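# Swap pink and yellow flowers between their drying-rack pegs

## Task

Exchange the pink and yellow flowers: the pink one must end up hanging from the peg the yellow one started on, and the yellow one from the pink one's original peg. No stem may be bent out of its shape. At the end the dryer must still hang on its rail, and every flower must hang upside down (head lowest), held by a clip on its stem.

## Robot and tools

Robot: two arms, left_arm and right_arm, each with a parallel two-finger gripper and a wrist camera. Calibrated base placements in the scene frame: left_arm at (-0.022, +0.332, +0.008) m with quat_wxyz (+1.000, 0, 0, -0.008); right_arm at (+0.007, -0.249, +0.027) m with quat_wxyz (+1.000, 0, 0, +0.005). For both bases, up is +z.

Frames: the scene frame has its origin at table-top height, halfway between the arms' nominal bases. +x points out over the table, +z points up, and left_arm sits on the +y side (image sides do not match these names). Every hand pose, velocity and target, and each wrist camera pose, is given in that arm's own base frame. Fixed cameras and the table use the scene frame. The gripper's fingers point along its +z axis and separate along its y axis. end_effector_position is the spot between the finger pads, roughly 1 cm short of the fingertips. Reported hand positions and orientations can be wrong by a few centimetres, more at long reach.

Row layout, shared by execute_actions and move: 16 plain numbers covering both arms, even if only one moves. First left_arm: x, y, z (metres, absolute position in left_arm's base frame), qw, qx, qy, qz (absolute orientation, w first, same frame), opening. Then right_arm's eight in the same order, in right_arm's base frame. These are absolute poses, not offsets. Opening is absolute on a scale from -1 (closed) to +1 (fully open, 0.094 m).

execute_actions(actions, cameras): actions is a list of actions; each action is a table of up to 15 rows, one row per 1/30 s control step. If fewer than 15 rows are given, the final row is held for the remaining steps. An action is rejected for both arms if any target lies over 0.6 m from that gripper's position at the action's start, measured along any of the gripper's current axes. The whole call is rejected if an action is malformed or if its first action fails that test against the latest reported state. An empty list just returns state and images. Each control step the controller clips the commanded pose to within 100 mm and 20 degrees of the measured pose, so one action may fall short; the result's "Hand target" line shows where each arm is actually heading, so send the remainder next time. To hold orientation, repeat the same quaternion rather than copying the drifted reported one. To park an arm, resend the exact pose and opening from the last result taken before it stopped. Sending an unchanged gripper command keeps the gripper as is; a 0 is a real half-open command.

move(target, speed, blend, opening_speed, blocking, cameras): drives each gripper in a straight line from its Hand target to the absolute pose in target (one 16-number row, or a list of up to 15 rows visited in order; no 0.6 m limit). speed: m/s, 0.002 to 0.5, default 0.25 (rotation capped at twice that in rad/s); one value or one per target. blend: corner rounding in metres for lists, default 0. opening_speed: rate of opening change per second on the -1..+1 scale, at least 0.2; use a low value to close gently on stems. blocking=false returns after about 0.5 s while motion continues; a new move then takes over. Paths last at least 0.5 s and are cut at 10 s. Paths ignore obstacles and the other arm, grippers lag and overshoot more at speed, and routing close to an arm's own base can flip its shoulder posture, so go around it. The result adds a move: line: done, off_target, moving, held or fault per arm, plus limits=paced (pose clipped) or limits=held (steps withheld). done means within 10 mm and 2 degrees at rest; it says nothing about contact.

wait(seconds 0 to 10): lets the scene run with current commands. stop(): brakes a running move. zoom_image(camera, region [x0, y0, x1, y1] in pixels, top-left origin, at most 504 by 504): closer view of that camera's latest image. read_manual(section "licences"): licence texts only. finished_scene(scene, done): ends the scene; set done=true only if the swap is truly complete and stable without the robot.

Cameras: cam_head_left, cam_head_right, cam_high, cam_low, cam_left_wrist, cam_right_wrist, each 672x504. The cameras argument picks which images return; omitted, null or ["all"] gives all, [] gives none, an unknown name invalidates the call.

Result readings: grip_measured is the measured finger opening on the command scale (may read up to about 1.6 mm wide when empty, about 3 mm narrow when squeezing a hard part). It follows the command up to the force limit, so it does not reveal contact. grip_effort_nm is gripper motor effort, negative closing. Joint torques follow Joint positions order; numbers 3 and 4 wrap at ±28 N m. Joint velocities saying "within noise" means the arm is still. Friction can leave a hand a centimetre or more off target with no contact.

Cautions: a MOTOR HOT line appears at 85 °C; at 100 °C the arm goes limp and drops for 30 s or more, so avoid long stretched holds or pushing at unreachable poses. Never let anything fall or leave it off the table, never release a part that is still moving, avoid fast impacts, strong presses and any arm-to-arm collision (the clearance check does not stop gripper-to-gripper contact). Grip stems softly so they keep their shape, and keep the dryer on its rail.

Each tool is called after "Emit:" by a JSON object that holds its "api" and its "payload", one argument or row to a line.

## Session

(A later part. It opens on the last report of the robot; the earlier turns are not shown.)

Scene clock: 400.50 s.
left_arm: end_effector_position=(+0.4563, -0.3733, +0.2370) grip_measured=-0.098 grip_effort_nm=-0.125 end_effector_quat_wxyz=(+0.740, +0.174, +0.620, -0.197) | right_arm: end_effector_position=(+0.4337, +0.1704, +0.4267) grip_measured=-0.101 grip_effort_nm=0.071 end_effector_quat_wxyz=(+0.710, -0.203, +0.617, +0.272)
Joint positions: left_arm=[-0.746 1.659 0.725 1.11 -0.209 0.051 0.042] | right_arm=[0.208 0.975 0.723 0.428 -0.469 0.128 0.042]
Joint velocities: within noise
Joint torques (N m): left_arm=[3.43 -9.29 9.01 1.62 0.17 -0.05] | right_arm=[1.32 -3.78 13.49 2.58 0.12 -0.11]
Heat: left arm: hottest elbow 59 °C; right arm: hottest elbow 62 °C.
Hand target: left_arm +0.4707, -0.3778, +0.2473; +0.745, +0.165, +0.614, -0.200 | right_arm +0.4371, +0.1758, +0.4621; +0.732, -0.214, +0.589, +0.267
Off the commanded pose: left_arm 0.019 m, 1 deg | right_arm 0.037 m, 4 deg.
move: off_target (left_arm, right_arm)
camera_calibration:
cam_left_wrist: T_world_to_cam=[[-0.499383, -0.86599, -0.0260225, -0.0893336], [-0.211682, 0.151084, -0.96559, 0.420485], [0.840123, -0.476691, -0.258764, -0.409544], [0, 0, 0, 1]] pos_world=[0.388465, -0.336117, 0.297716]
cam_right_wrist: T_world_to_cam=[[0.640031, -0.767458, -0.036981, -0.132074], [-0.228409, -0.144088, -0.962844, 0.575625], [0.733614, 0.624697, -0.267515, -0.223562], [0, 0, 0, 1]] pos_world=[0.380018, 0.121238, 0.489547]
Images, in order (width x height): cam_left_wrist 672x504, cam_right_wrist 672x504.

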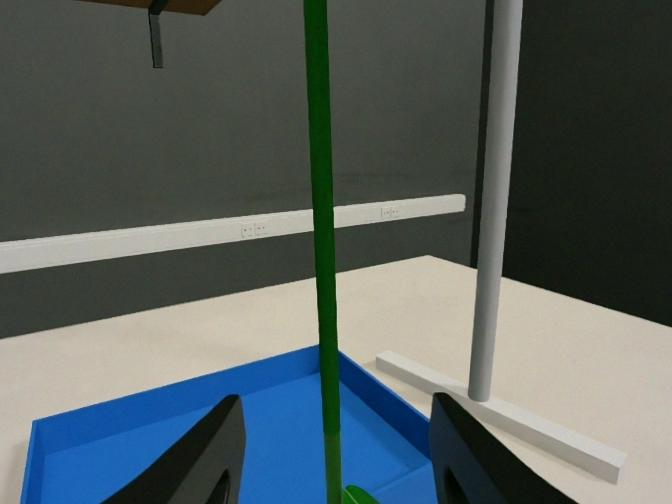

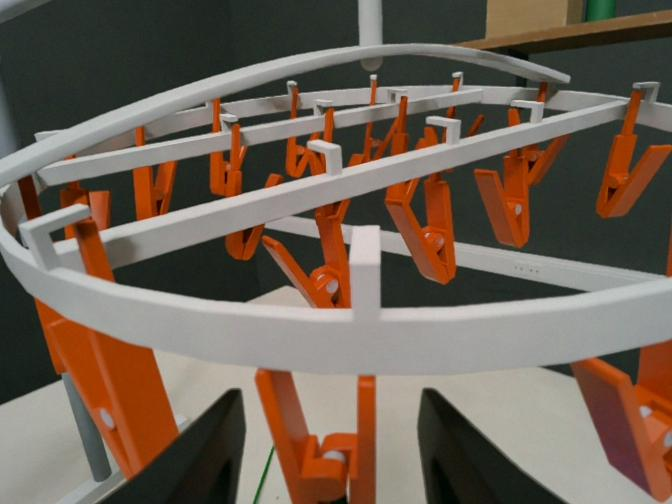

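Emit:
{"api": "move", "payload": {
  "target": [0.4750,-0.3805,0.247,0.7453,0.1646,0.6144,-0.1997,-0.1,0.4375,0.1797,0.463,0.7323,-0.2143,0.5888,0.2665,-0.1],
  "speed": 0.06,
  "cameras": ["cam_left_wrist","cam_right_wrist"]
}}

Emit:
{"api": "zoom_image", "payload": {
  "camera": "cam_right_wrist",
  "region": [220, 280, 440, 500]
}}

Emit:
{"api": "zoom_image", "payload": {
  "camera": "cam_left_wrist",
  "region": [220, 270, 450, 500]
}}

Scene clock: 409.63 s.
left_arm: end_effector_position=(+0.4595, -0.3755, +0.2367) grip_measured=-0.098 grip_effort_nm=-0.115 end_effector_quat_wxyz=(+0.739, +0.174, +0.620, -0.197) | right_arm: end_effector_position=(+0.4330, +0.1736, +0.4267) grip_measured=-0.101 grip_effort_nm=0.071 end_effector_quat_wxyz=(+0.711, -0.203, +0.616, +0.271)
Joint positions: left_arm=[-0.744 1.667 0.736 1.107 -0.207 0.05 0.042] | right_arm=[0.218 0.976 0.723 0.429 -0.459 0.125 0.042]
Joint velocities: within noise
Joint torques (N m): left_arm=[3.43 -9.58 9.02 1.68 0.17 -0.06] | right_arm=[1.44 -4.19 13.39 2.43 0.14 -0.11]
Heat: left arm: hottest elbow 60 °C; right arm: hottest elbow 64 °C.
Hand target: left_arm +0.4742, -0.3797, +0.2472; +0.745, +0.165, +0.614, -0.200 | right_arm +0.4352, +0.1787, +0.4621; +0.732, -0.214, +0.589, +0.267
Off the commanded pose: left_arm 0.019 m, 1 deg | right_arm 0.037 m, 4 deg.
move: off_target (left_arm, right_arm)
camera_calibration:
cam_left_wrist: T_world_to_cam=[[-0.499758, -0.86577, -0.02614, -0.0893293], [-0.212127, 0.151597, -0.965412, 0.421593], [0.839788, -0.476928, -0.259415, -0.413104], [0, 0, 0, 1]] pos_world=[0.391708, -0.338271, 0.29751]
cam_right_wrist: T_world_to_cam=[[0.640168, -0.767396, -0.0358863, -0.129793], [-0.227142, -0.144446, -0.96309, 0.575607], [0.733888, 0.624691, -0.266778, -0.225496], [0, 0, 0, 1]] pos_world=[0.379323, 0.124407, 0.489546]
Images, in order (width x height): cam_left_wrist 672x504, cam_right_wrist 672x504.

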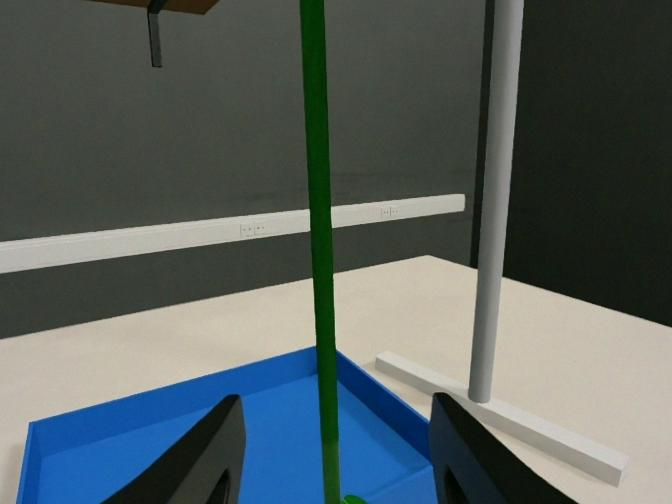

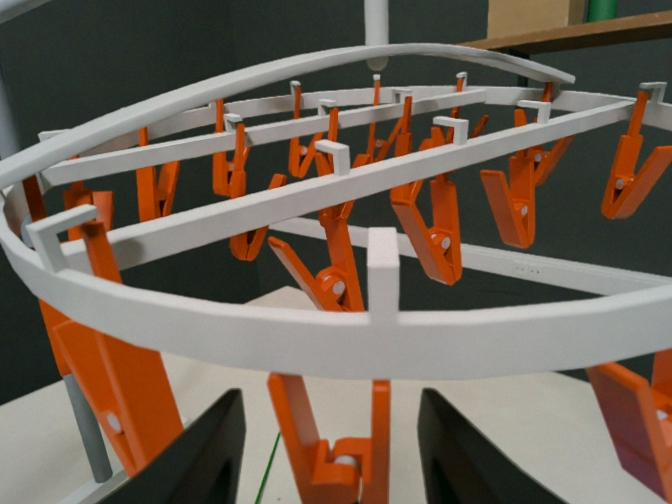

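Scaled by 2.291 from the camera's 672x504 image, which has a finer 960x720 frame.

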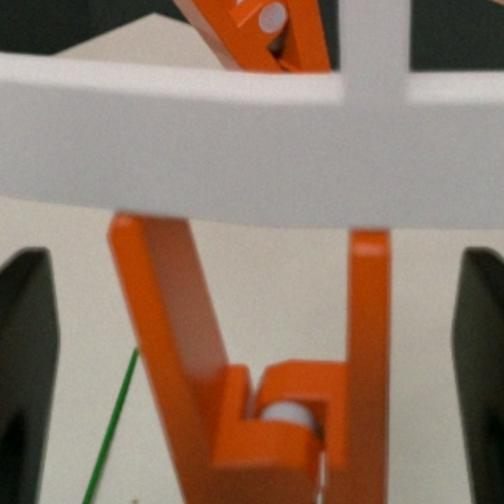

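Scaled by 2.191 from the camera's 672x504 image, which has a finer 960x720 frame.

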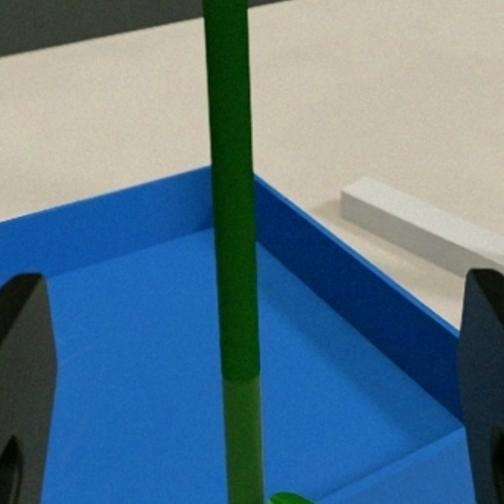

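Emit:
{"api": "move", "payload": {
  "target": [0.4750,-0.3805,0.247,0.7453,0.1646,0.6144,-0.1997,-0.97,0.4375,0.1797,0.463,0.7323,-0.2143,0.5888,0.2665,-0.1],
  "opening_speed": 0.4,
  "cameras": ["cam_left_wrist","cam_right_wrist"]
}}

Emit:
{"api": "zoom_image", "payload": {
  "camera": "cam_right_wrist",
  "region": [220, 280, 440, 500]
}}

Emit:
{"api": "zoom_image", "payload": {
  "camera": "cam_left_wrist",
  "region": [220, 270, 450, 500]
}}

Scene clock: 415.17 s.
left_arm: end_effector_position=(+0.4597, -0.3754, +0.2367) grip_measured=-0.967 grip_effort_nm=-0.125 end_effector_quat_wxyz=(+0.739, +0.174, +0.620, -0.197) | right_arm: end_effector_position=(+0.4330, +0.1737, +0.4267) grip_measured=-0.101 grip_effort_nm=0.081 end_effector_quat_wxyz=(+0.711, -0.204, +0.616, +0.271)
Joint positions: left_arm=[-0.744 1.667 0.736 1.107 -0.207 0.05 0.002] | right_arm=[0.218 0.976 0.723 0.429 -0.459 0.124 0.042]
Joint velocities: within noise
Joint torques (N m): left_arm=[3.43 -9.64 9.05 1.63 0.16 -0.05] | right_arm=[1.44 -4.19 13.37 2.41 0.13 -0.11]
Heat: left arm: hottest elbow 61 °C; right arm: hottest elbow 65 °C.
Hand target: left_arm +0.4742, -0.3797, +0.2471; +0.745, +0.165, +0.614, -0.200 | right_arm +0.4352, +0.1787, +0.4622; +0.732, -0.214, +0.589, +0.267
Off the commanded pose: left_arm 0.019 m, 1 deg | right_arm 0.037 m, 4 deg.
move: off_target (left_arm, right_arm)
camera_calibration:
cam_left_wrist: T_world_to_cam=[[-0.499813, -0.865748, -0.0258292, -0.089243], [-0.212259, 0.151344, -0.965423, 0.421567], [0.839722, -0.477049, -0.259406, -0.413299], [0, 0, 0, 1]] pos_world=[0.391933, -0.338227, 0.297473]
cam_right_wrist: T_world_to_cam=[[0.640097, -0.767488, -0.0351928, -0.129938], [-0.226714, -0.14492, -0.963119, 0.575533], [0.734082, 0.624468, -0.266763, -0.225599], [0, 0, 0, 1]] pos_world=[0.379263, 0.124559, 0.489552]
Images, in order (width x height): cam_left_wrist 672x504, cam_right_wrist 672x504.

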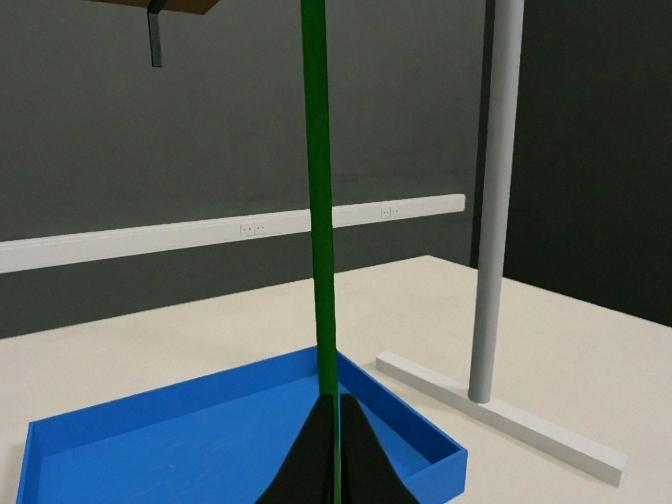

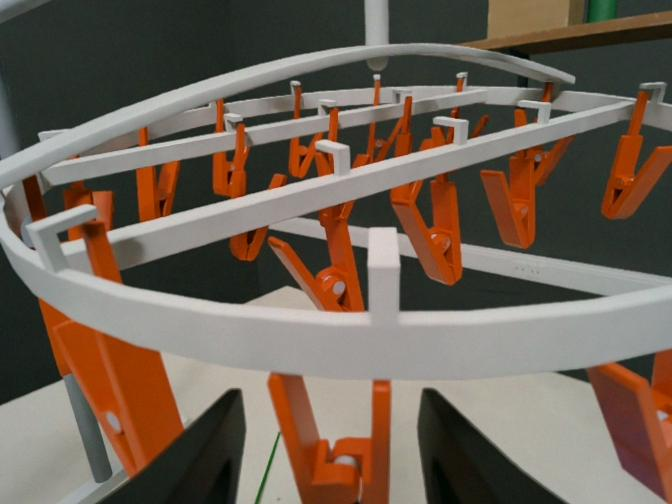

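Scaled by 2.291 from the camera's 672x504 image, which has a finer 960x720 frame.

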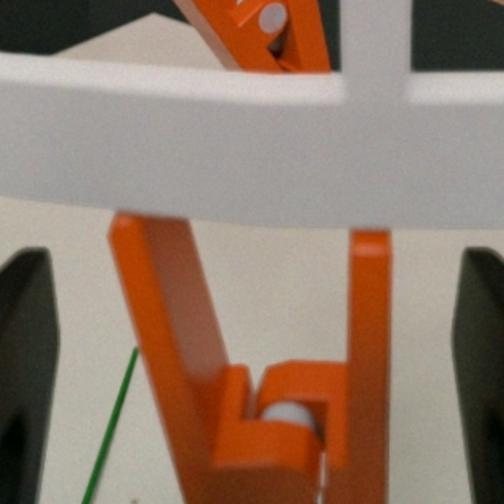

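Scaled by 2.191 from the camera's 672x504 image, which has a finer 960x720 frame.

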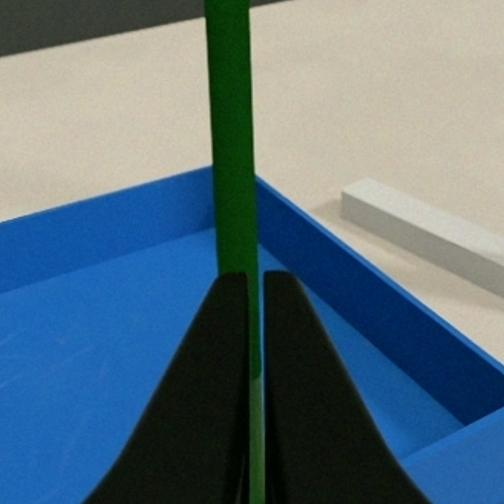

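Emit:
{"api": "move", "payload": {
  "target": [
    [0.4750,-0.3805,0.247,0.7453,0.1646,0.6144,-0.1997,-0.2,0.4375,0.1797,0.463,0.7323,-0.2143,0.5888,0.2665,-0.1],
    [0.488,-0.381,0.247,0.7453,0.1646,0.6144,-0.1997,-0.2,0.4375,0.1797,0.463,0.7323,-0.2143,0.5888,0.2665,-0.1]
  ],
  "opening_speed": 0.6,
  "speed": 0.05,
  "cameras": ["cam_left_wrist","cam_right_wrist"]
}}

Emit:
{"api": "zoom_image", "payload": {
  "camera": "cam_left_wrist",
  "region": [220, 270, 450, 500]
}}

Scene clock: 428.83 s.
left_arm: end_effector_position=(+0.4724, -0.3761, +0.2361) grip_measured=-0.202 grip_effort_nm=0.051 end_effector_quat_wxyz=(+0.739, +0.174, +0.620, -0.196) | right_arm: end_effector_position=(+0.4330, +0.1737, +0.4267) grip_measured=-0.101 grip_effort_nm=0.071 end_effector_quat_wxyz=(+0.711, -0.204, +0.616, +0.271)
Joint positions: left_arm=[-0.725 1.686 0.764 1.096 -0.19 0.047 0.038] | right_arm=[0.218 0.976 0.723 0.429 -0.459 0.124 0.042]
Joint velocities: within noise
Joint torques (N m): left_arm=[3.37 -9.93 9.16 1.63 0.18 -0.05] | right_arm=[1.44 -4.19 13.29 2.44 0.14 -0.12]
Heat: left arm: hottest elbow 61 °C; right arm: hottest elbow 67 °C.
Hand target: left_arm +0.4871, -0.3803, +0.2469; +0.745, +0.165, +0.614, -0.200 | right_arm +0.4352, +0.1787, +0.4622; +0.732, -0.214, +0.589, +0.267
Off the commanded pose: left_arm 0.020 m, 2 deg | right_arm 0.037 m, 4 deg.
move: off_target (left_arm, right_arm)
camera_calibration:
cam_left_wrist: T_world_to_cam=[[-0.499395, -0.865978, -0.0262028, -0.0836952], [-0.213206, 0.152154, -0.965087, 0.424513], [0.839731, -0.476373, -0.260616, -0.42381], [0, 0, 0, 1]] pos_world=[0.404598, -0.338961, 0.297047]
cam_right_wrist: T_world_to_cam=[[0.640097, -0.767488, -0.0351928, -0.129938], [-0.226714, -0.14492, -0.963119, 0.575533], [0.734082, 0.624468, -0.266763, -0.225599], [0, 0, 0, 1]] pos_world=[0.379263, 0.124559, 0.489552]
Images, in order (width x height): cam_left_wrist 672x504, cam_right_wrist 672x504.

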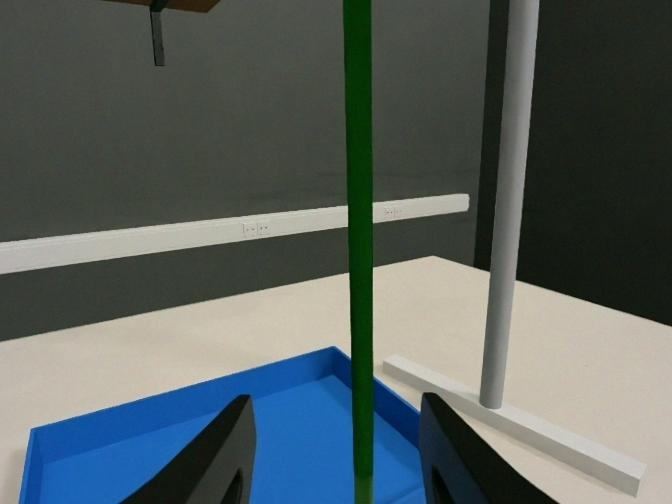

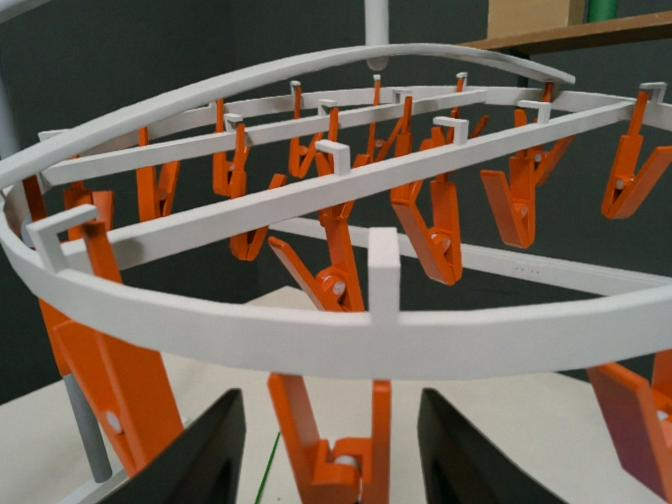

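Scaled by 2.191 from the camera's 672x504 image, which has a finer 960x720 frame.

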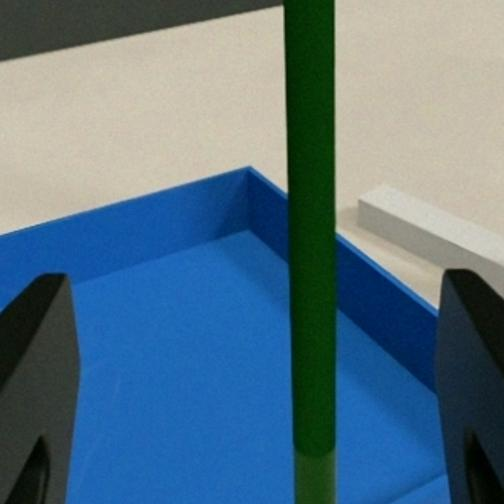

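Emit:
{"api": "execute_actions", "payload": {
  "actions": [],
  "cameras": ["cam_left_wrist", "cam_right_wrist"]
}}

Emit:
{"api": "zoom_image", "payload": {
  "camera": "cam_left_wrist",
  "region": [220, 270, 450, 500]
}}

Scene clock: 458.80 s.
left_arm: end_effector_position=(+0.4726, -0.3763, +0.2367) grip_measured=-0.202 grip_effort_nm=0.051 end_effector_quat_wxyz=(+0.739, +0.174, +0.620, -0.197) | right_arm: end_effector_position=(+0.4330, +0.1737, +0.4267) grip_measured=-0.101 grip_effort_nm=0.066 end_effector_quat_wxyz=(+0.711, -0.204, +0.616, +0.271)
Joint positions: left_arm=[-0.725 1.686 0.765 1.096 -0.189 0.046 0.038] | right_arm=[0.218 0.976 0.723 0.429 -0.459 0.124 0.042]
Joint velocities: within noise
Joint torques (N m): left_arm=[3.37 -9.93 9.13 1.65 0.16 -0.05] | right_arm=[1.2 -4.31 13.35 2.39 0.13 -0.12]
Heat: left arm: hottest elbow 61 °C; right arm: hottest elbow 71 °C.
Hand target: left_arm +0.4871, -0.3803, +0.2472; +0.745, +0.165, +0.614, -0.200 | right_arm +0.4352, +0.1787, +0.4622; +0.732, -0.214, +0.589, +0.267
Tool commands: left_gripper/opening=-0.2 right_gripper/opening=-0.1
Off the commanded pose: left_arm 0.019 m, 1 deg | right_arm 0.037 m, 4 deg.
camera_calibration:
cam_left_wrist: T_world_to_cam=[[-0.49982, -0.86576, -0.0252866, -0.0837412], [-0.212629, 0.150951, -0.965403, 0.424464], [0.839625, -0.477151, -0.259534, -0.42445], [0, 0, 0, 1]] pos_world=[0.404776, -0.3391, 0.297502]
cam_right_wrist: T_world_to_cam=[[0.640097, -0.767488, -0.0351928, -0.129938], [-0.226714, -0.14492, -0.963119, 0.575533], [0.734082, 0.624468, -0.266763, -0.225599], [0, 0, 0, 1]] pos_world=[0.379263, 0.124559, 0.489552]
Images, in order (width x height): cam_left_wrist 672x504, cam_right_wrist 672x504.

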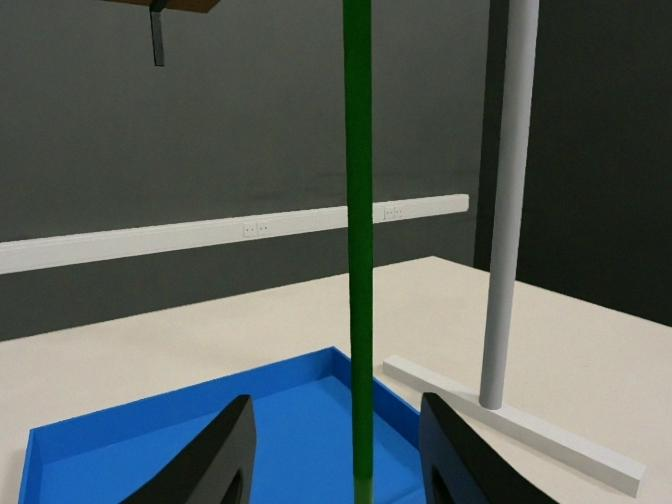

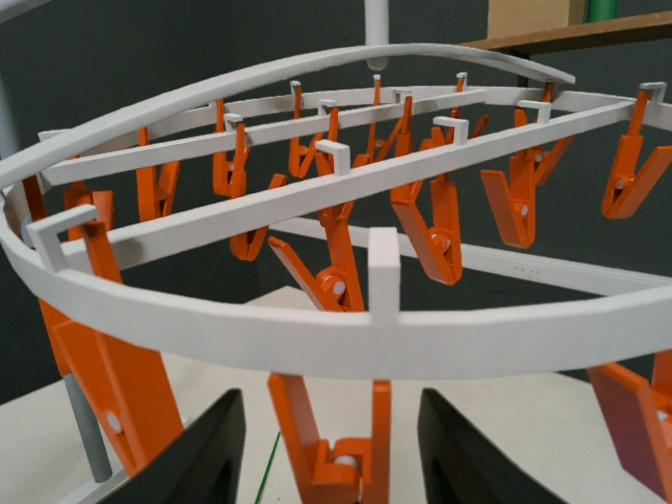

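Scaled by 2.191 from the camera's 672x504 image, which has a finer 960x720 frame.

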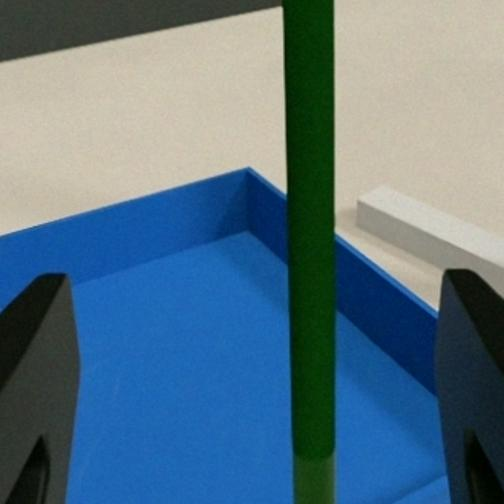

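Emit:
{"api": "move", "payload": {
  "target": [0.492, -0.394, 0.247, 0.7453, 0.1646, 0.6144, -0.1997, -0.2, 0.4375, 0.1797, 0.463, 0.7323, -0.2143, 0.5888, 0.2665, -0.1],
  "speed": 0.05,
  "cameras": ["cam_left_wrist"]
}}

Emit:
{"api": "zoom_image", "payload": {
  "camera": "cam_left_wrist",
  "region": [220, 270, 450, 500]
}}

Scene clock: 464.57 s.
left_arm: end_effector_position=(+0.4819, -0.3825, +0.2363) grip_measured=-0.202 grip_effort_nm=0.051 end_effector_quat_wxyz=(+0.740, +0.170, +0.621, -0.194) | right_arm: end_effector_position=(+0.4330, +0.1737, +0.4267) grip_measured=-0.101 grip_effort_nm=0.071 end_effector_quat_wxyz=(+0.711, -0.204, +0.616, +0.271)
Joint positions: left_arm=[-0.725 1.709 0.798 1.086 -0.199 0.046 0.038] | right_arm=[0.218 0.976 0.723 0.429 -0.459 0.124 0.042]
Joint velocities: within noise
Joint torques (N m): left_arm=[2.26 -10.34 9.25 1.63 -0.06 -0.02] | right_arm=[1.49 -4.42 13.38 2.45 0.13 -0.12]
Heat: left arm: hottest elbow 61 °C; right arm: hottest elbow 71 °C.
Hand target: left_arm +0.4911, -0.3935, +0.2471; +0.745, +0.165, +0.614, -0.200 | right_arm +0.4352, +0.1787, +0.4622; +0.732, -0.214, +0.589, +0.267
Off the commanded pose: left_arm 0.019 m, 1 deg | right_arm 0.037 m, 4 deg.
move: off_target (left_arm, right_arm)
camera_calibration:
cam_left_wrist: T_world_to_cam=[[-0.4917, -0.870441, -0.0237434, -0.0904629], [-0.215369, 0.147989, -0.965254, 0.4272], [0.84371, -0.469502, -0.260232, -0.434216], [0, 0, 0, 1]] pos_world=[0.413877, -0.345829, 0.297212]
Images, in order (width x height): cam_left_wrist 672x504.

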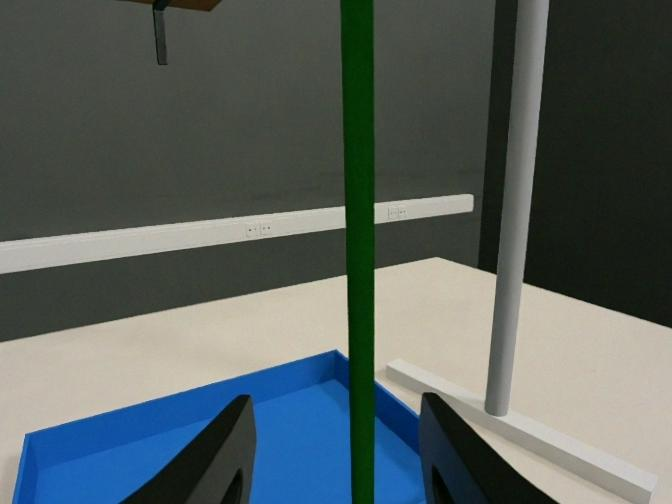

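Scaled by 2.191 from the camera's 672x504 image, which has a finer 960x720 frame.

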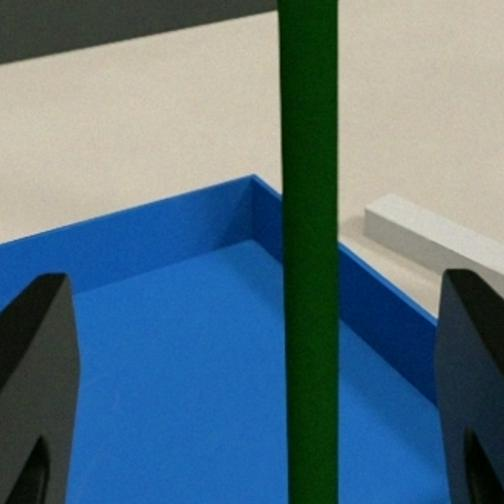

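Emit:
{"api": "move", "payload": {
  "target": [0.488, -0.402, 0.247, 0.7453, 0.1646, 0.6144, -0.1997, -0.2, 0.4375, 0.1797, 0.463, 0.7323, -0.2143, 0.5888, 0.2665, -0.1],
  "speed": 0.05,
  "cameras": ["cam_left_wrist"]
}}

Emit:
{"api": "zoom_image", "payload": {
  "camera": "cam_left_wrist",
  "region": [220, 270, 450, 500]
}}

Scene clock: 468.73 s.
left_arm: end_effector_position=(+0.4810, -0.3866, +0.2372) grip_measured=-0.202 grip_effort_nm=0.051 end_effector_quat_wxyz=(+0.741, +0.166, +0.621, -0.193) | right_arm: end_effector_position=(+0.4330, +0.1737, +0.4267) grip_measured=-0.101 grip_effort_nm=0.076 end_effector_quat_wxyz=(+0.711, -0.204, +0.616, +0.271)
Joint positions: left_arm=[-0.736 1.713 0.805 1.086 -0.217 0.046 0.038] | right_arm=[0.218 0.976 0.723 0.429 -0.459 0.124 0.042]
Joint velocities: within noise
Joint torques (N m): left_arm=[1.85 -10.34 9.26 1.58 -0.06 0.02] | right_arm=[1.26 -4.13 13.37 2.44 0.13 -0.11]
Heat: left arm: hottest elbow 61 °C; right arm: hottest elbow 71 °C.
Hand target: left_arm +0.4871, -0.4013, +0.2473; +0.745, +0.164, +0.614, -0.200 | right_arm +0.4352, +0.1787, +0.4622; +0.732, -0.214, +0.589, +0.267
Off the commanded pose: left_arm 0.020 m, 1 deg | right_arm 0.037 m, 4 deg.
move: off_target (left_arm, right_arm)
camera_calibration:
cam_left_wrist: T_world_to_cam=[[-0.485622, -0.873941, -0.0199499, -0.0997031], [-0.216252, 0.142214, -0.965925, 0.42676], [0.846998, -0.46476, -0.258054, -0.435422], [0, 0, 0, 1]] pos_world=[0.412671, -0.350193, 0.297867]
Images, in order (width x height): cam_left_wrist 672x504.

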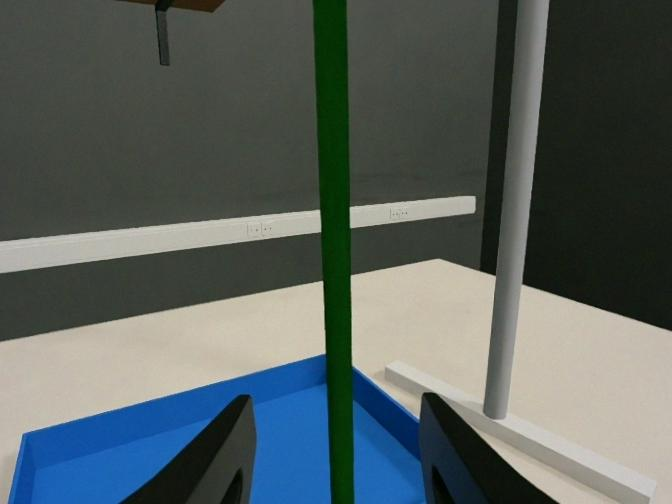

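Scaled by 2.191 from the camera's 672x504 image, which has a finer 960x720 frame.

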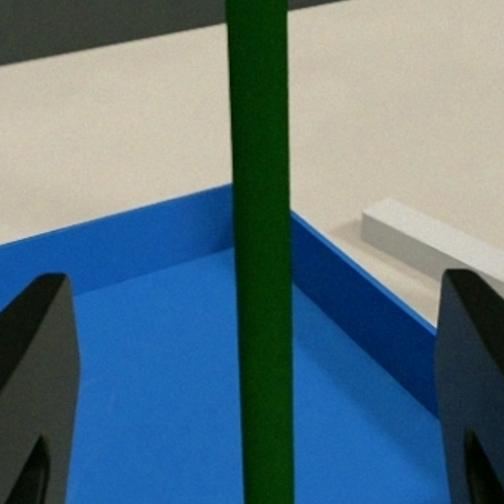

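Emit:
{"api": "move", "payload": {
  "target": [0.488, -0.402, 0.247, 0.7453, 0.1646, 0.6144, -0.1997, -1.0, 0.4375, 0.1797, 0.463, 0.7323, -0.2143, 0.5888, 0.2665, -0.1],
  "opening_speed": 0.4,
  "cameras": ["cam_left_wrist"]
}}

Emit:
{"api": "zoom_image", "payload": {
  "camera": "cam_left_wrist",
  "region": [220, 270, 450, 500]
}}

Scene clock: 473.80 s.
left_arm: end_effector_position=(+0.4810, -0.3869, +0.2369) grip_measured=-0.945 grip_effort_nm=-0.999 end_effector_quat_wxyz=(+0.741, +0.167, +0.621, -0.193) | right_arm: end_effector_position=(+0.4330, +0.1737, +0.4267) grip_measured=-0.101 grip_effort_nm=0.071 end_effector_quat_wxyz=(+0.711, -0.204, +0.616, +0.271)
Joint positions: left_arm=[-0.737 1.714 0.805 1.086 -0.217 0.046 0.003] | right_arm=[0.218 0.976 0.723 0.429 -0.459 0.124 0.042]
Joint velocities: within noise
Joint torques (N m): left_arm=[1.73 -10.4 9.24 1.58 -0.04 0.02] | right_arm=[1.32 -4.19 13.35 2.44 0.13 -0.11]
Heat: left arm: hottest elbow 60 °C; right arm: hottest elbow 72 °C.
Hand target: left_arm +0.4870, -0.4014, +0.2470; +0.745, +0.165, +0.614, -0.200 | right_arm +0.4352, +0.1787, +0.4622; +0.732, -0.214, +0.589, +0.266
Off the commanded pose: left_arm 0.019 m, 1 deg | right_arm 0.037 m, 4 deg.
move: off_target (left_arm, right_arm)
camera_calibration:
cam_left_wrist: T_world_to_cam=[[-0.485634, -0.873934, -0.0199711, -0.0999026], [-0.216567, 0.142415, -0.965824, 0.426739], [0.846911, -0.464712, -0.258427, -0.435474], [0, 0, 0, 1]] pos_world=[0.412709, -0.350452, 0.297621]
Images, in order (width x height): cam_left_wrist 672x504.

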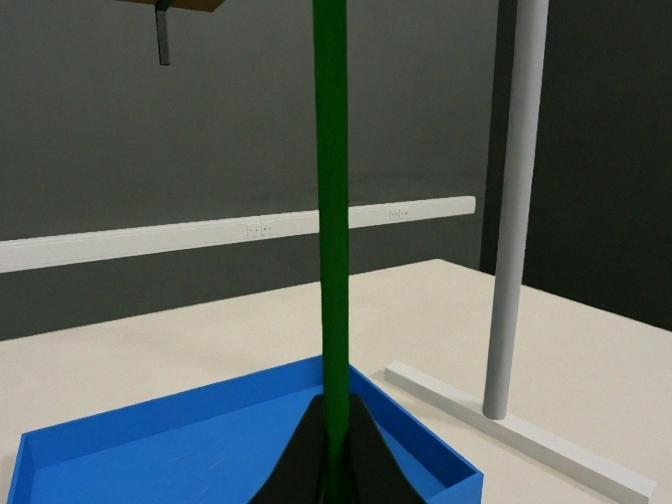

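Scaled by 2.191 from the camera's 672x504 image, which has a finer 960x720 frame.

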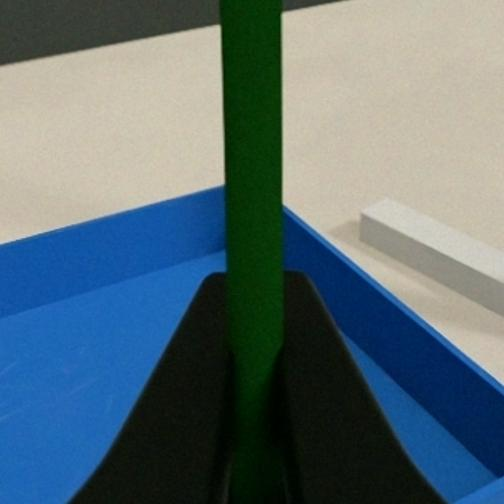

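Emit:
{"api": "move", "payload": {
  "target": [0.488, -0.402, 0.247, 0.7453, 0.1646, 0.6144, -0.1997, -1.0, 0.4375, 0.1797, 0.463, 0.7323, -0.2143, 0.5888, 0.2665, -0.72],
  "opening_speed": 0.4,
  "cameras": ["cam_right_wrist", "cam_left_wrist"]
}}

Scene clock: 477.37 s.
left_arm: end_effector_position=(+0.4812, -0.3870, +0.2361) grip_measured=-0.948 grip_effort_nm=-1.062 end_effector_quat_wxyz=(+0.740, +0.167, +0.622, -0.192) | right_arm: end_effector_position=(+0.4331, +0.1736, +0.4267) grip_measured=-0.580 grip_effort_nm=-1.033 end_effector_quat_wxyz=(+0.711, -0.204, +0.616, +0.271)
Joint positions: left_arm=[-0.737 1.715 0.806 1.084 -0.218 0.046 0.002] | right_arm=[0.218 0.976 0.723 0.429 -0.458 0.123 0.02]
Joint velocities: within noise
Joint torques (N m): left_arm=[1.73 -10.4 9.2 1.65 -0.03 0.02] | right_arm=[1.38 -4.37 13.39 2.43 0.1 -0.11]
Heat: left arm: hottest elbow 59 °C; right arm: hottest elbow 72 °C.
Hand target: left_arm +0.4870, -0.4014, +0.2470; +0.745, +0.165, +0.614, -0.200 | right_arm +0.4352, +0.1787, +0.4621; +0.732, -0.214, +0.589, +0.266
Off the commanded pose: left_arm 0.020 m, 1 deg | right_arm 0.037 m, 4 deg.
move: off_target (left_arm, right_arm)
camera_calibration:
cam_left_wrist: T_world_to_cam=[[-0.485341, -0.874086, -0.0204272, -0.100003], [-0.218301, 0.14377, -0.965233, 0.427319], [0.846634, -0.464008, -0.260592, -0.434991], [0, 0, 0, 1]] pos_world=[0.413027, -0.350686, 0.297064]
cam_right_wrist: T_world_to_cam=[[0.639406, -0.768109, -0.0341822, -0.130093], [-0.22619, -0.145427, -0.963166, 0.575427], [0.734846, 0.623586, -0.266726, -0.225785], [0, 0, 0, 1]] pos_world=[0.379255, 0.124554, 0.489562]
Images, in order (width x height): cam_left_wrist 672x504, cam_right_wrist 672x504.

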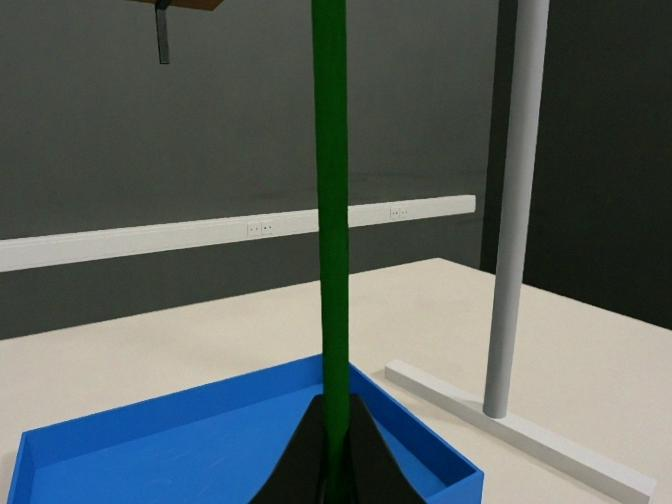

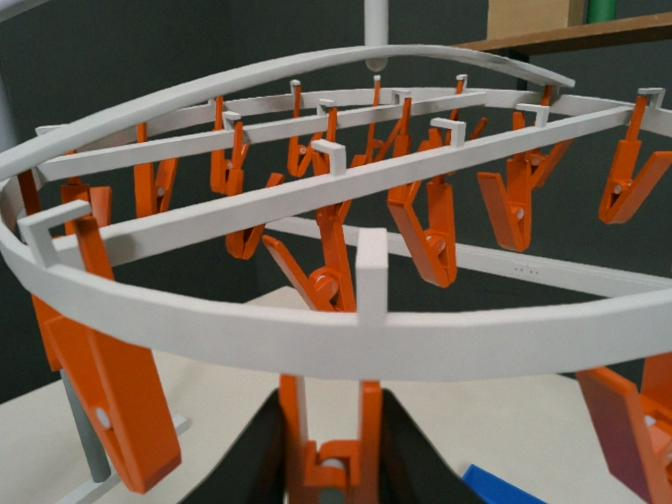

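Emit:
{"api": "move", "payload": {
  "target": [
    [0.491, -0.394, 0.24, 0.7453, 0.1646, 0.6144, -0.1997, -1.0, 0.4375, 0.1797, 0.463, 0.7323, -0.2143, 0.5888, 0.2665, -0.72],
    [0.490, -0.393, 0.185, 0.7453, 0.1646, 0.6144, -0.1997, -1.0, 0.4375, 0.1797, 0.463, 0.7323, -0.2143, 0.5888, 0.2665, -0.72]
  ],
  "speed": 0.05,
  "cameras": ["cam_right_wrist", "cam_left_wrist"]
}}

Scene clock: 482.77 s.
left_arm: end_effector_position=(+0.4845, -0.3927, +0.1799) grip_measured=-0.948 grip_effort_nm=-1.062 end_effector_quat_wxyz=(+0.738, +0.172, +0.623, -0.195) | right_arm: end_effector_position=(+0.4331, +0.1736, +0.4267) grip_measured=-0.581 grip_effort_nm=-1.033 end_effector_quat_wxyz=(+0.711, -0.204, +0.616, +0.271)
Joint positions: left_arm=[-0.737 1.867 0.806 1.229 -0.206 0.046 0.002] | right_arm=[0.218 0.976 0.723 0.429 -0.458 0.123 0.02]
Joint velocities: within noise
Joint torques (N m): left_arm=[2.96 -11.52 6.09 2.97 0.16 -0.01] | right_arm=[1.49 -4.42 13.42 2.43 0.1 -0.11]
Heat: left arm: hottest elbow 59 °C; right arm: hottest elbow 72 °C.
Hand target: left_arm +0.4898, -0.3929, +0.1849; +0.745, +0.165, +0.615, -0.200 | right_arm +0.4352, +0.1787, +0.4621; +0.732, -0.214, +0.589, +0.266
Off the commanded pose: left_arm 0.008 m, 2 deg | right_arm 0.037 m, 4 deg.
move: off_target (right_arm)
camera_calibration:
cam_left_wrist: T_world_to_cam=[[-0.495568, -0.868242, -0.0238354, -0.0966427], [-0.219902, 0.151968, -0.963612, 0.378265], [0.840271, -0.472294, -0.266239, -0.454205], [0, 0, 0, 1]] pos_world=[0.416943, -0.355912, 0.24127]
cam_right_wrist: T_world_to_cam=[[0.639406, -0.768109, -0.0341822, -0.130093], [-0.22619, -0.145427, -0.963166, 0.575427], [0.734846, 0.623586, -0.266726, -0.225785], [0, 0, 0, 1]] pos_world=[0.379255, 0.124554, 0.489562]
Images, in order (width x height): cam_left_wrist 672x504, cam_right_wrist 672x504.

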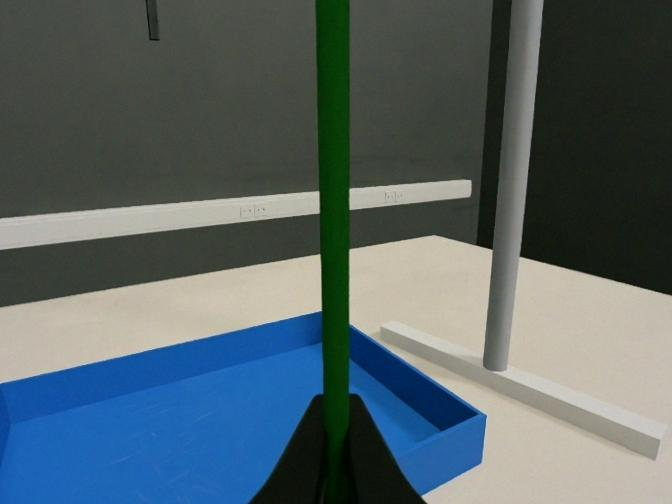

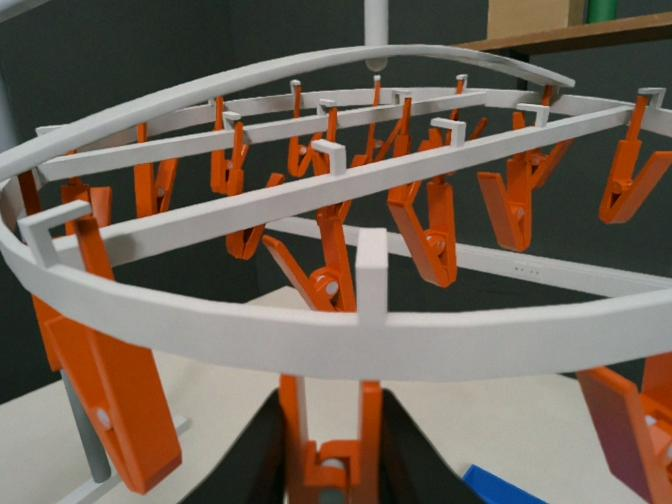

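Emit:
{"api": "move", "payload": {
  "target": [0.490, -0.393, 0.185, 0.7453, 0.1646, 0.6144, -0.1997, -1.0, 0.4375, 0.1797, 0.463, 0.7323, -0.2143, 0.5888, 0.2665, 0.0],
  "opening_speed": 0.3,
  "cameras": ["cam_right_wrist"]
}}

Scene clock: 501.73 s.
left_arm: end_effector_position=(+0.4845, -0.3927, +0.1799) grip_measured=-0.948 grip_effort_nm=-1.062 end_effector_quat_wxyz=(+0.738, +0.172, +0.623, -0.195) | right_arm: end_effector_position=(+0.4331, +0.1736, +0.4267) grip_measured=-0.002 grip_effort_nm=0.076 end_effector_quat_wxyz=(+0.711, -0.204, +0.616, +0.271)
Joint positions: left_arm=[-0.737 1.867 0.806 1.229 -0.206 0.046 0.002] | right_arm=[0.218 0.976 0.723 0.429 -0.458 0.123 0.047]
Joint velocities: within noise
Joint torques (N m): left_arm=[3.02 -11.52 6.11 2.99 0.16 -0.02] | right_arm=[1.32 -4.31 13.42 2.44 0.1 -0.1]
Heat: left arm: hottest elbow 56 °C; right arm: hottest elbow 73 °C.
Hand target: left_arm +0.4898, -0.3929, +0.1849; +0.745, +0.165, +0.615, -0.200 | right_arm +0.4352, +0.1787, +0.4621; +0.732, -0.214, +0.589, +0.266
Off the commanded pose: left_arm 0.008 m, 2 deg | right_arm 0.037 m, 4 deg.
move: off_target (right_arm)
camera_calibration:
cam_right_wrist: T_world_to_cam=[[0.639406, -0.768109, -0.0341822, -0.130093], [-0.22619, -0.145427, -0.963166, 0.575427], [0.734846, 0.623586, -0.266726, -0.225785], [0, 0, 0, 1]] pos_world=[0.379255, 0.124554, 0.489562]
Images, in order (width x height): cam_right_wrist 672x504.

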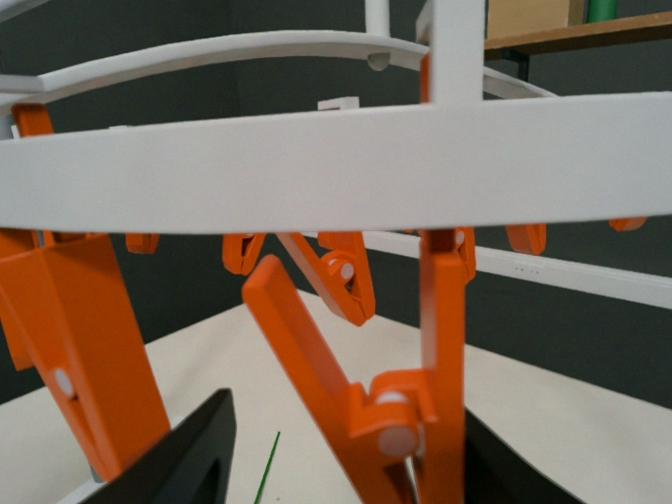

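Emit:
{"api": "move", "payload": {
  "target": [
    [0.490, -0.393, 0.185, 0.7453, 0.1646, 0.6144, -0.1997, -1.0, 0.437, 0.179, 0.455, 0.7323, -0.2143, 0.5888, 0.2665, 0.2],
    [0.490, -0.393, 0.185, 0.7453, 0.1646, 0.6144, -0.1997, -1.0, 0.361, 0.117, 0.445, 0.7323, -0.2143, 0.5888, 0.2665, 0.2]
  ],
  "speed": 0.08,
  "cameras": ["cam_right_wrist", "cam_high"]
}}

Scene clock: 512.43 s.
left_arm: end_effector_position=(+0.4845, -0.3927, +0.1799) grip_measured=-0.948 grip_effort_nm=-1.067 end_effector_quat_wxyz=(+0.738, +0.172, +0.623, -0.195) | right_arm: end_effector_position=(+0.3609, +0.1205, +0.4512) grip_measured=+0.199 grip_effort_nm=0.066 end_effector_quat_wxyz=(+0.738, -0.223, +0.581, +0.262)
Joint positions: left_arm=[-0.737 1.867 0.806 1.229 -0.206 0.046 0.002] | right_arm=[0.052 0.723 0.617 0.391 -0.636 0.147 0.056]
Joint velocities: within noise
Joint torques (N m): left_arm=[3.02 -11.46 6.09 3.03 0.16 -0.02] | right_arm=[-0.5 -1.32 8.4 1.4 0.01 0.19]
Heat: left arm: hottest elbow 55 °C; right arm: hottest elbow 73 °C.
Hand target: left_arm +0.4898, -0.3929, +0.1849; +0.745, +0.165, +0.615, -0.200 | right_arm +0.3610, +0.1170, +0.4452; +0.733, -0.214, +0.589, +0.266
Off the commanded pose: left_arm 0.008 m, 2 deg | right_arm 0.007 m, 2 deg.
move: done
camera_calibration:
cam_right_wrist: T_world_to_cam=[[0.64808, -0.760817, 0.0339101, -0.158634], [-0.130135, -0.154503, -0.979384, 0.54864], [0.750372, 0.630306, -0.199139, -0.170045], [0, 0, 0, 1]] pos_world=[0.301802, 0.0712555, 0.508846]
Images, in order (width x height): cam_high 672x504, cam_right_wrist 672x504.

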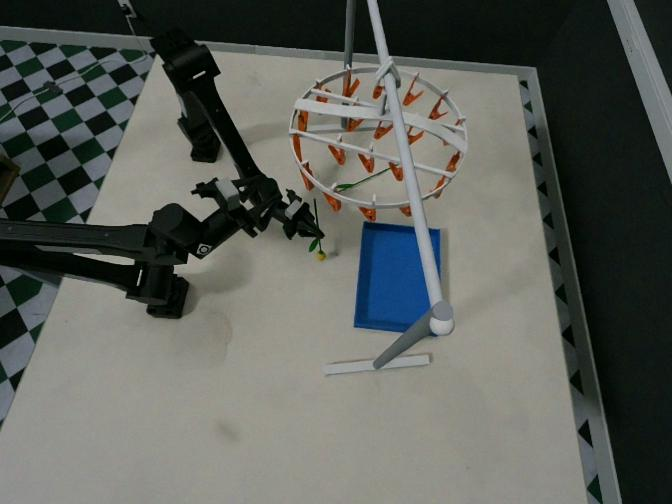

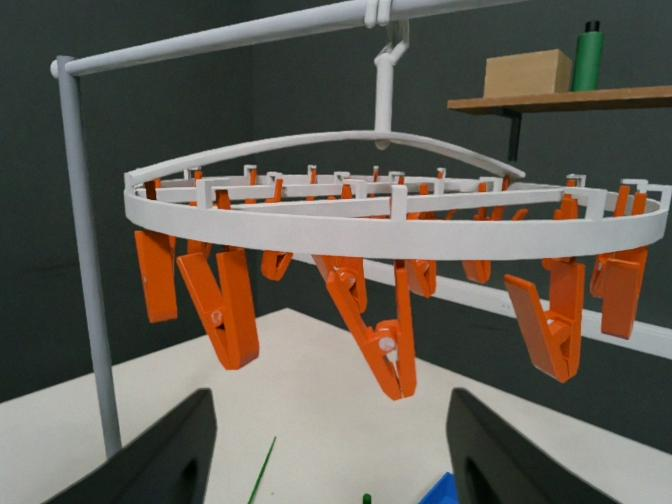

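Emit:
{"api": "move", "payload": {
  "target": [
    [0.395, -0.30, 0.185, 0.6634, 0.3214, 0.5567, -0.3830, -1.0, 0.29, 0.09, 0.36, 0.7200, -0.2398, 0.5789, 0.2982, 0.1],
    [0.385, -0.29, 0.215, 0.6634, 0.3214, 0.5567, -0.3830, -1.0, 0.29, 0.16, 0.25, 0.6795, -0.2968, 0.5702, 0.3537, 0.1]
  ],
  "speed": 0.12,
  "blend": 0.02,
  "cameras": ["cam_right_wrist", "cam_left_wrist", "cam_high"]
}}

Scene clock: 525.83 s.
left_arm: end_effector_position=(+0.3832, -0.2951, +0.2091) grip_measured=-0.948 grip_effort_nm=-1.067 end_effector_quat_wxyz=(+0.661, +0.326, +0.557, -0.383) | right_arm: end_effector_position=(+0.2933, +0.1573, +0.2538) grip_measured=+0.101 grip_effort_nm=-0.076 end_effector_quat_wxyz=(+0.681, -0.293, +0.572, +0.352)
Joint positions: left_arm=[-0.456 1.58 0.465 1.318 0.59 -0.11 0.002] | right_arm=[0.102 0.953 0.154 1.06 -0.832 0.199 0.052]
Joint velocities: within noise
Joint torques (N m): left_arm=[3.43 -9.35 4.44 1.54 0.07 -0.06] | right_arm=[1.32 0.21 5.97 2.32 0.17 -0.01]
Heat: left arm: hottest elbow 54 °C; right arm: hottest elbow 68 °C.
Hand target: left_arm +0.3849, -0.2901, +0.2150; +0.664, +0.321, +0.556, -0.383 | right_arm +0.2899, +0.1599, +0.2500; +0.679, -0.297, +0.571, +0.354
Off the commanded pose: left_arm 0.008 m, 1 deg | right_arm 0.006 m, 1 deg.
move: done
camera_calibration:
cam_left_wrist: T_world_to_cam=[[-0.866098, -0.499585, -0.0170147, 0.187876], [-0.117124, 0.235906, -0.964692, 0.354895], [0.485959, -0.833525, -0.262832, -0.286774], [0, 0, 0, 1]] pos_world=[0.343646, -0.228895, 0.270188]
cam_right_wrist: T_world_to_cam=[[0.816705, -0.57702, 0.00639812, -0.15149], [-0.139652, -0.208394, -0.968023, 0.360606], [0.559903, 0.789696, -0.250778, -0.137918], [0, 0, 0, 1]] pos_world=[0.251303, 0.0966483, 0.315458]
Images, in order (width x height): cam_high 672x504, cam_left_wrist 672x504, cam_right_wrist 672x504.

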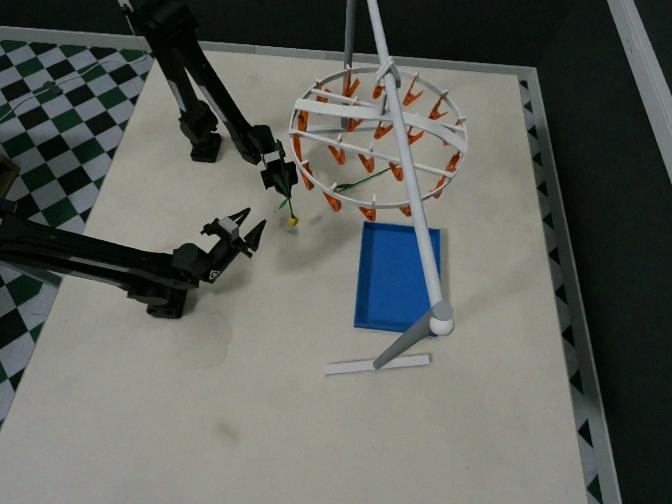

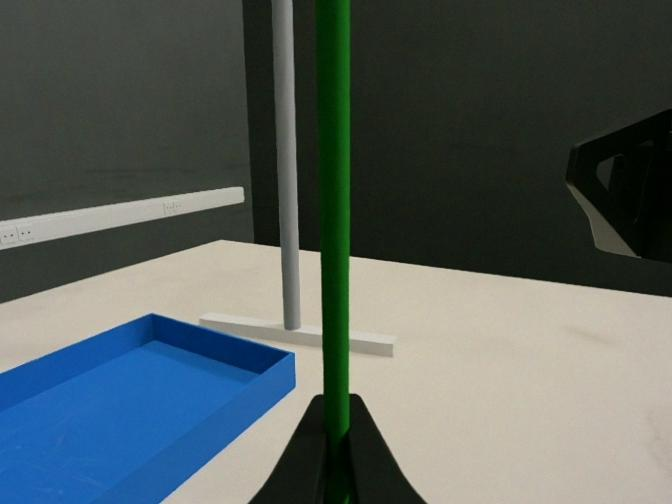

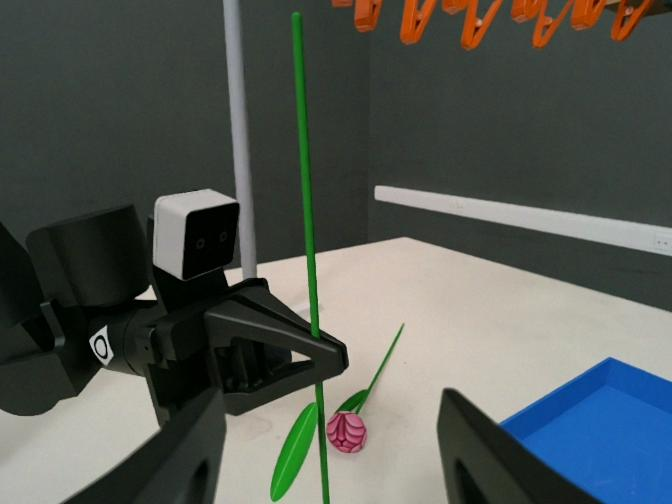

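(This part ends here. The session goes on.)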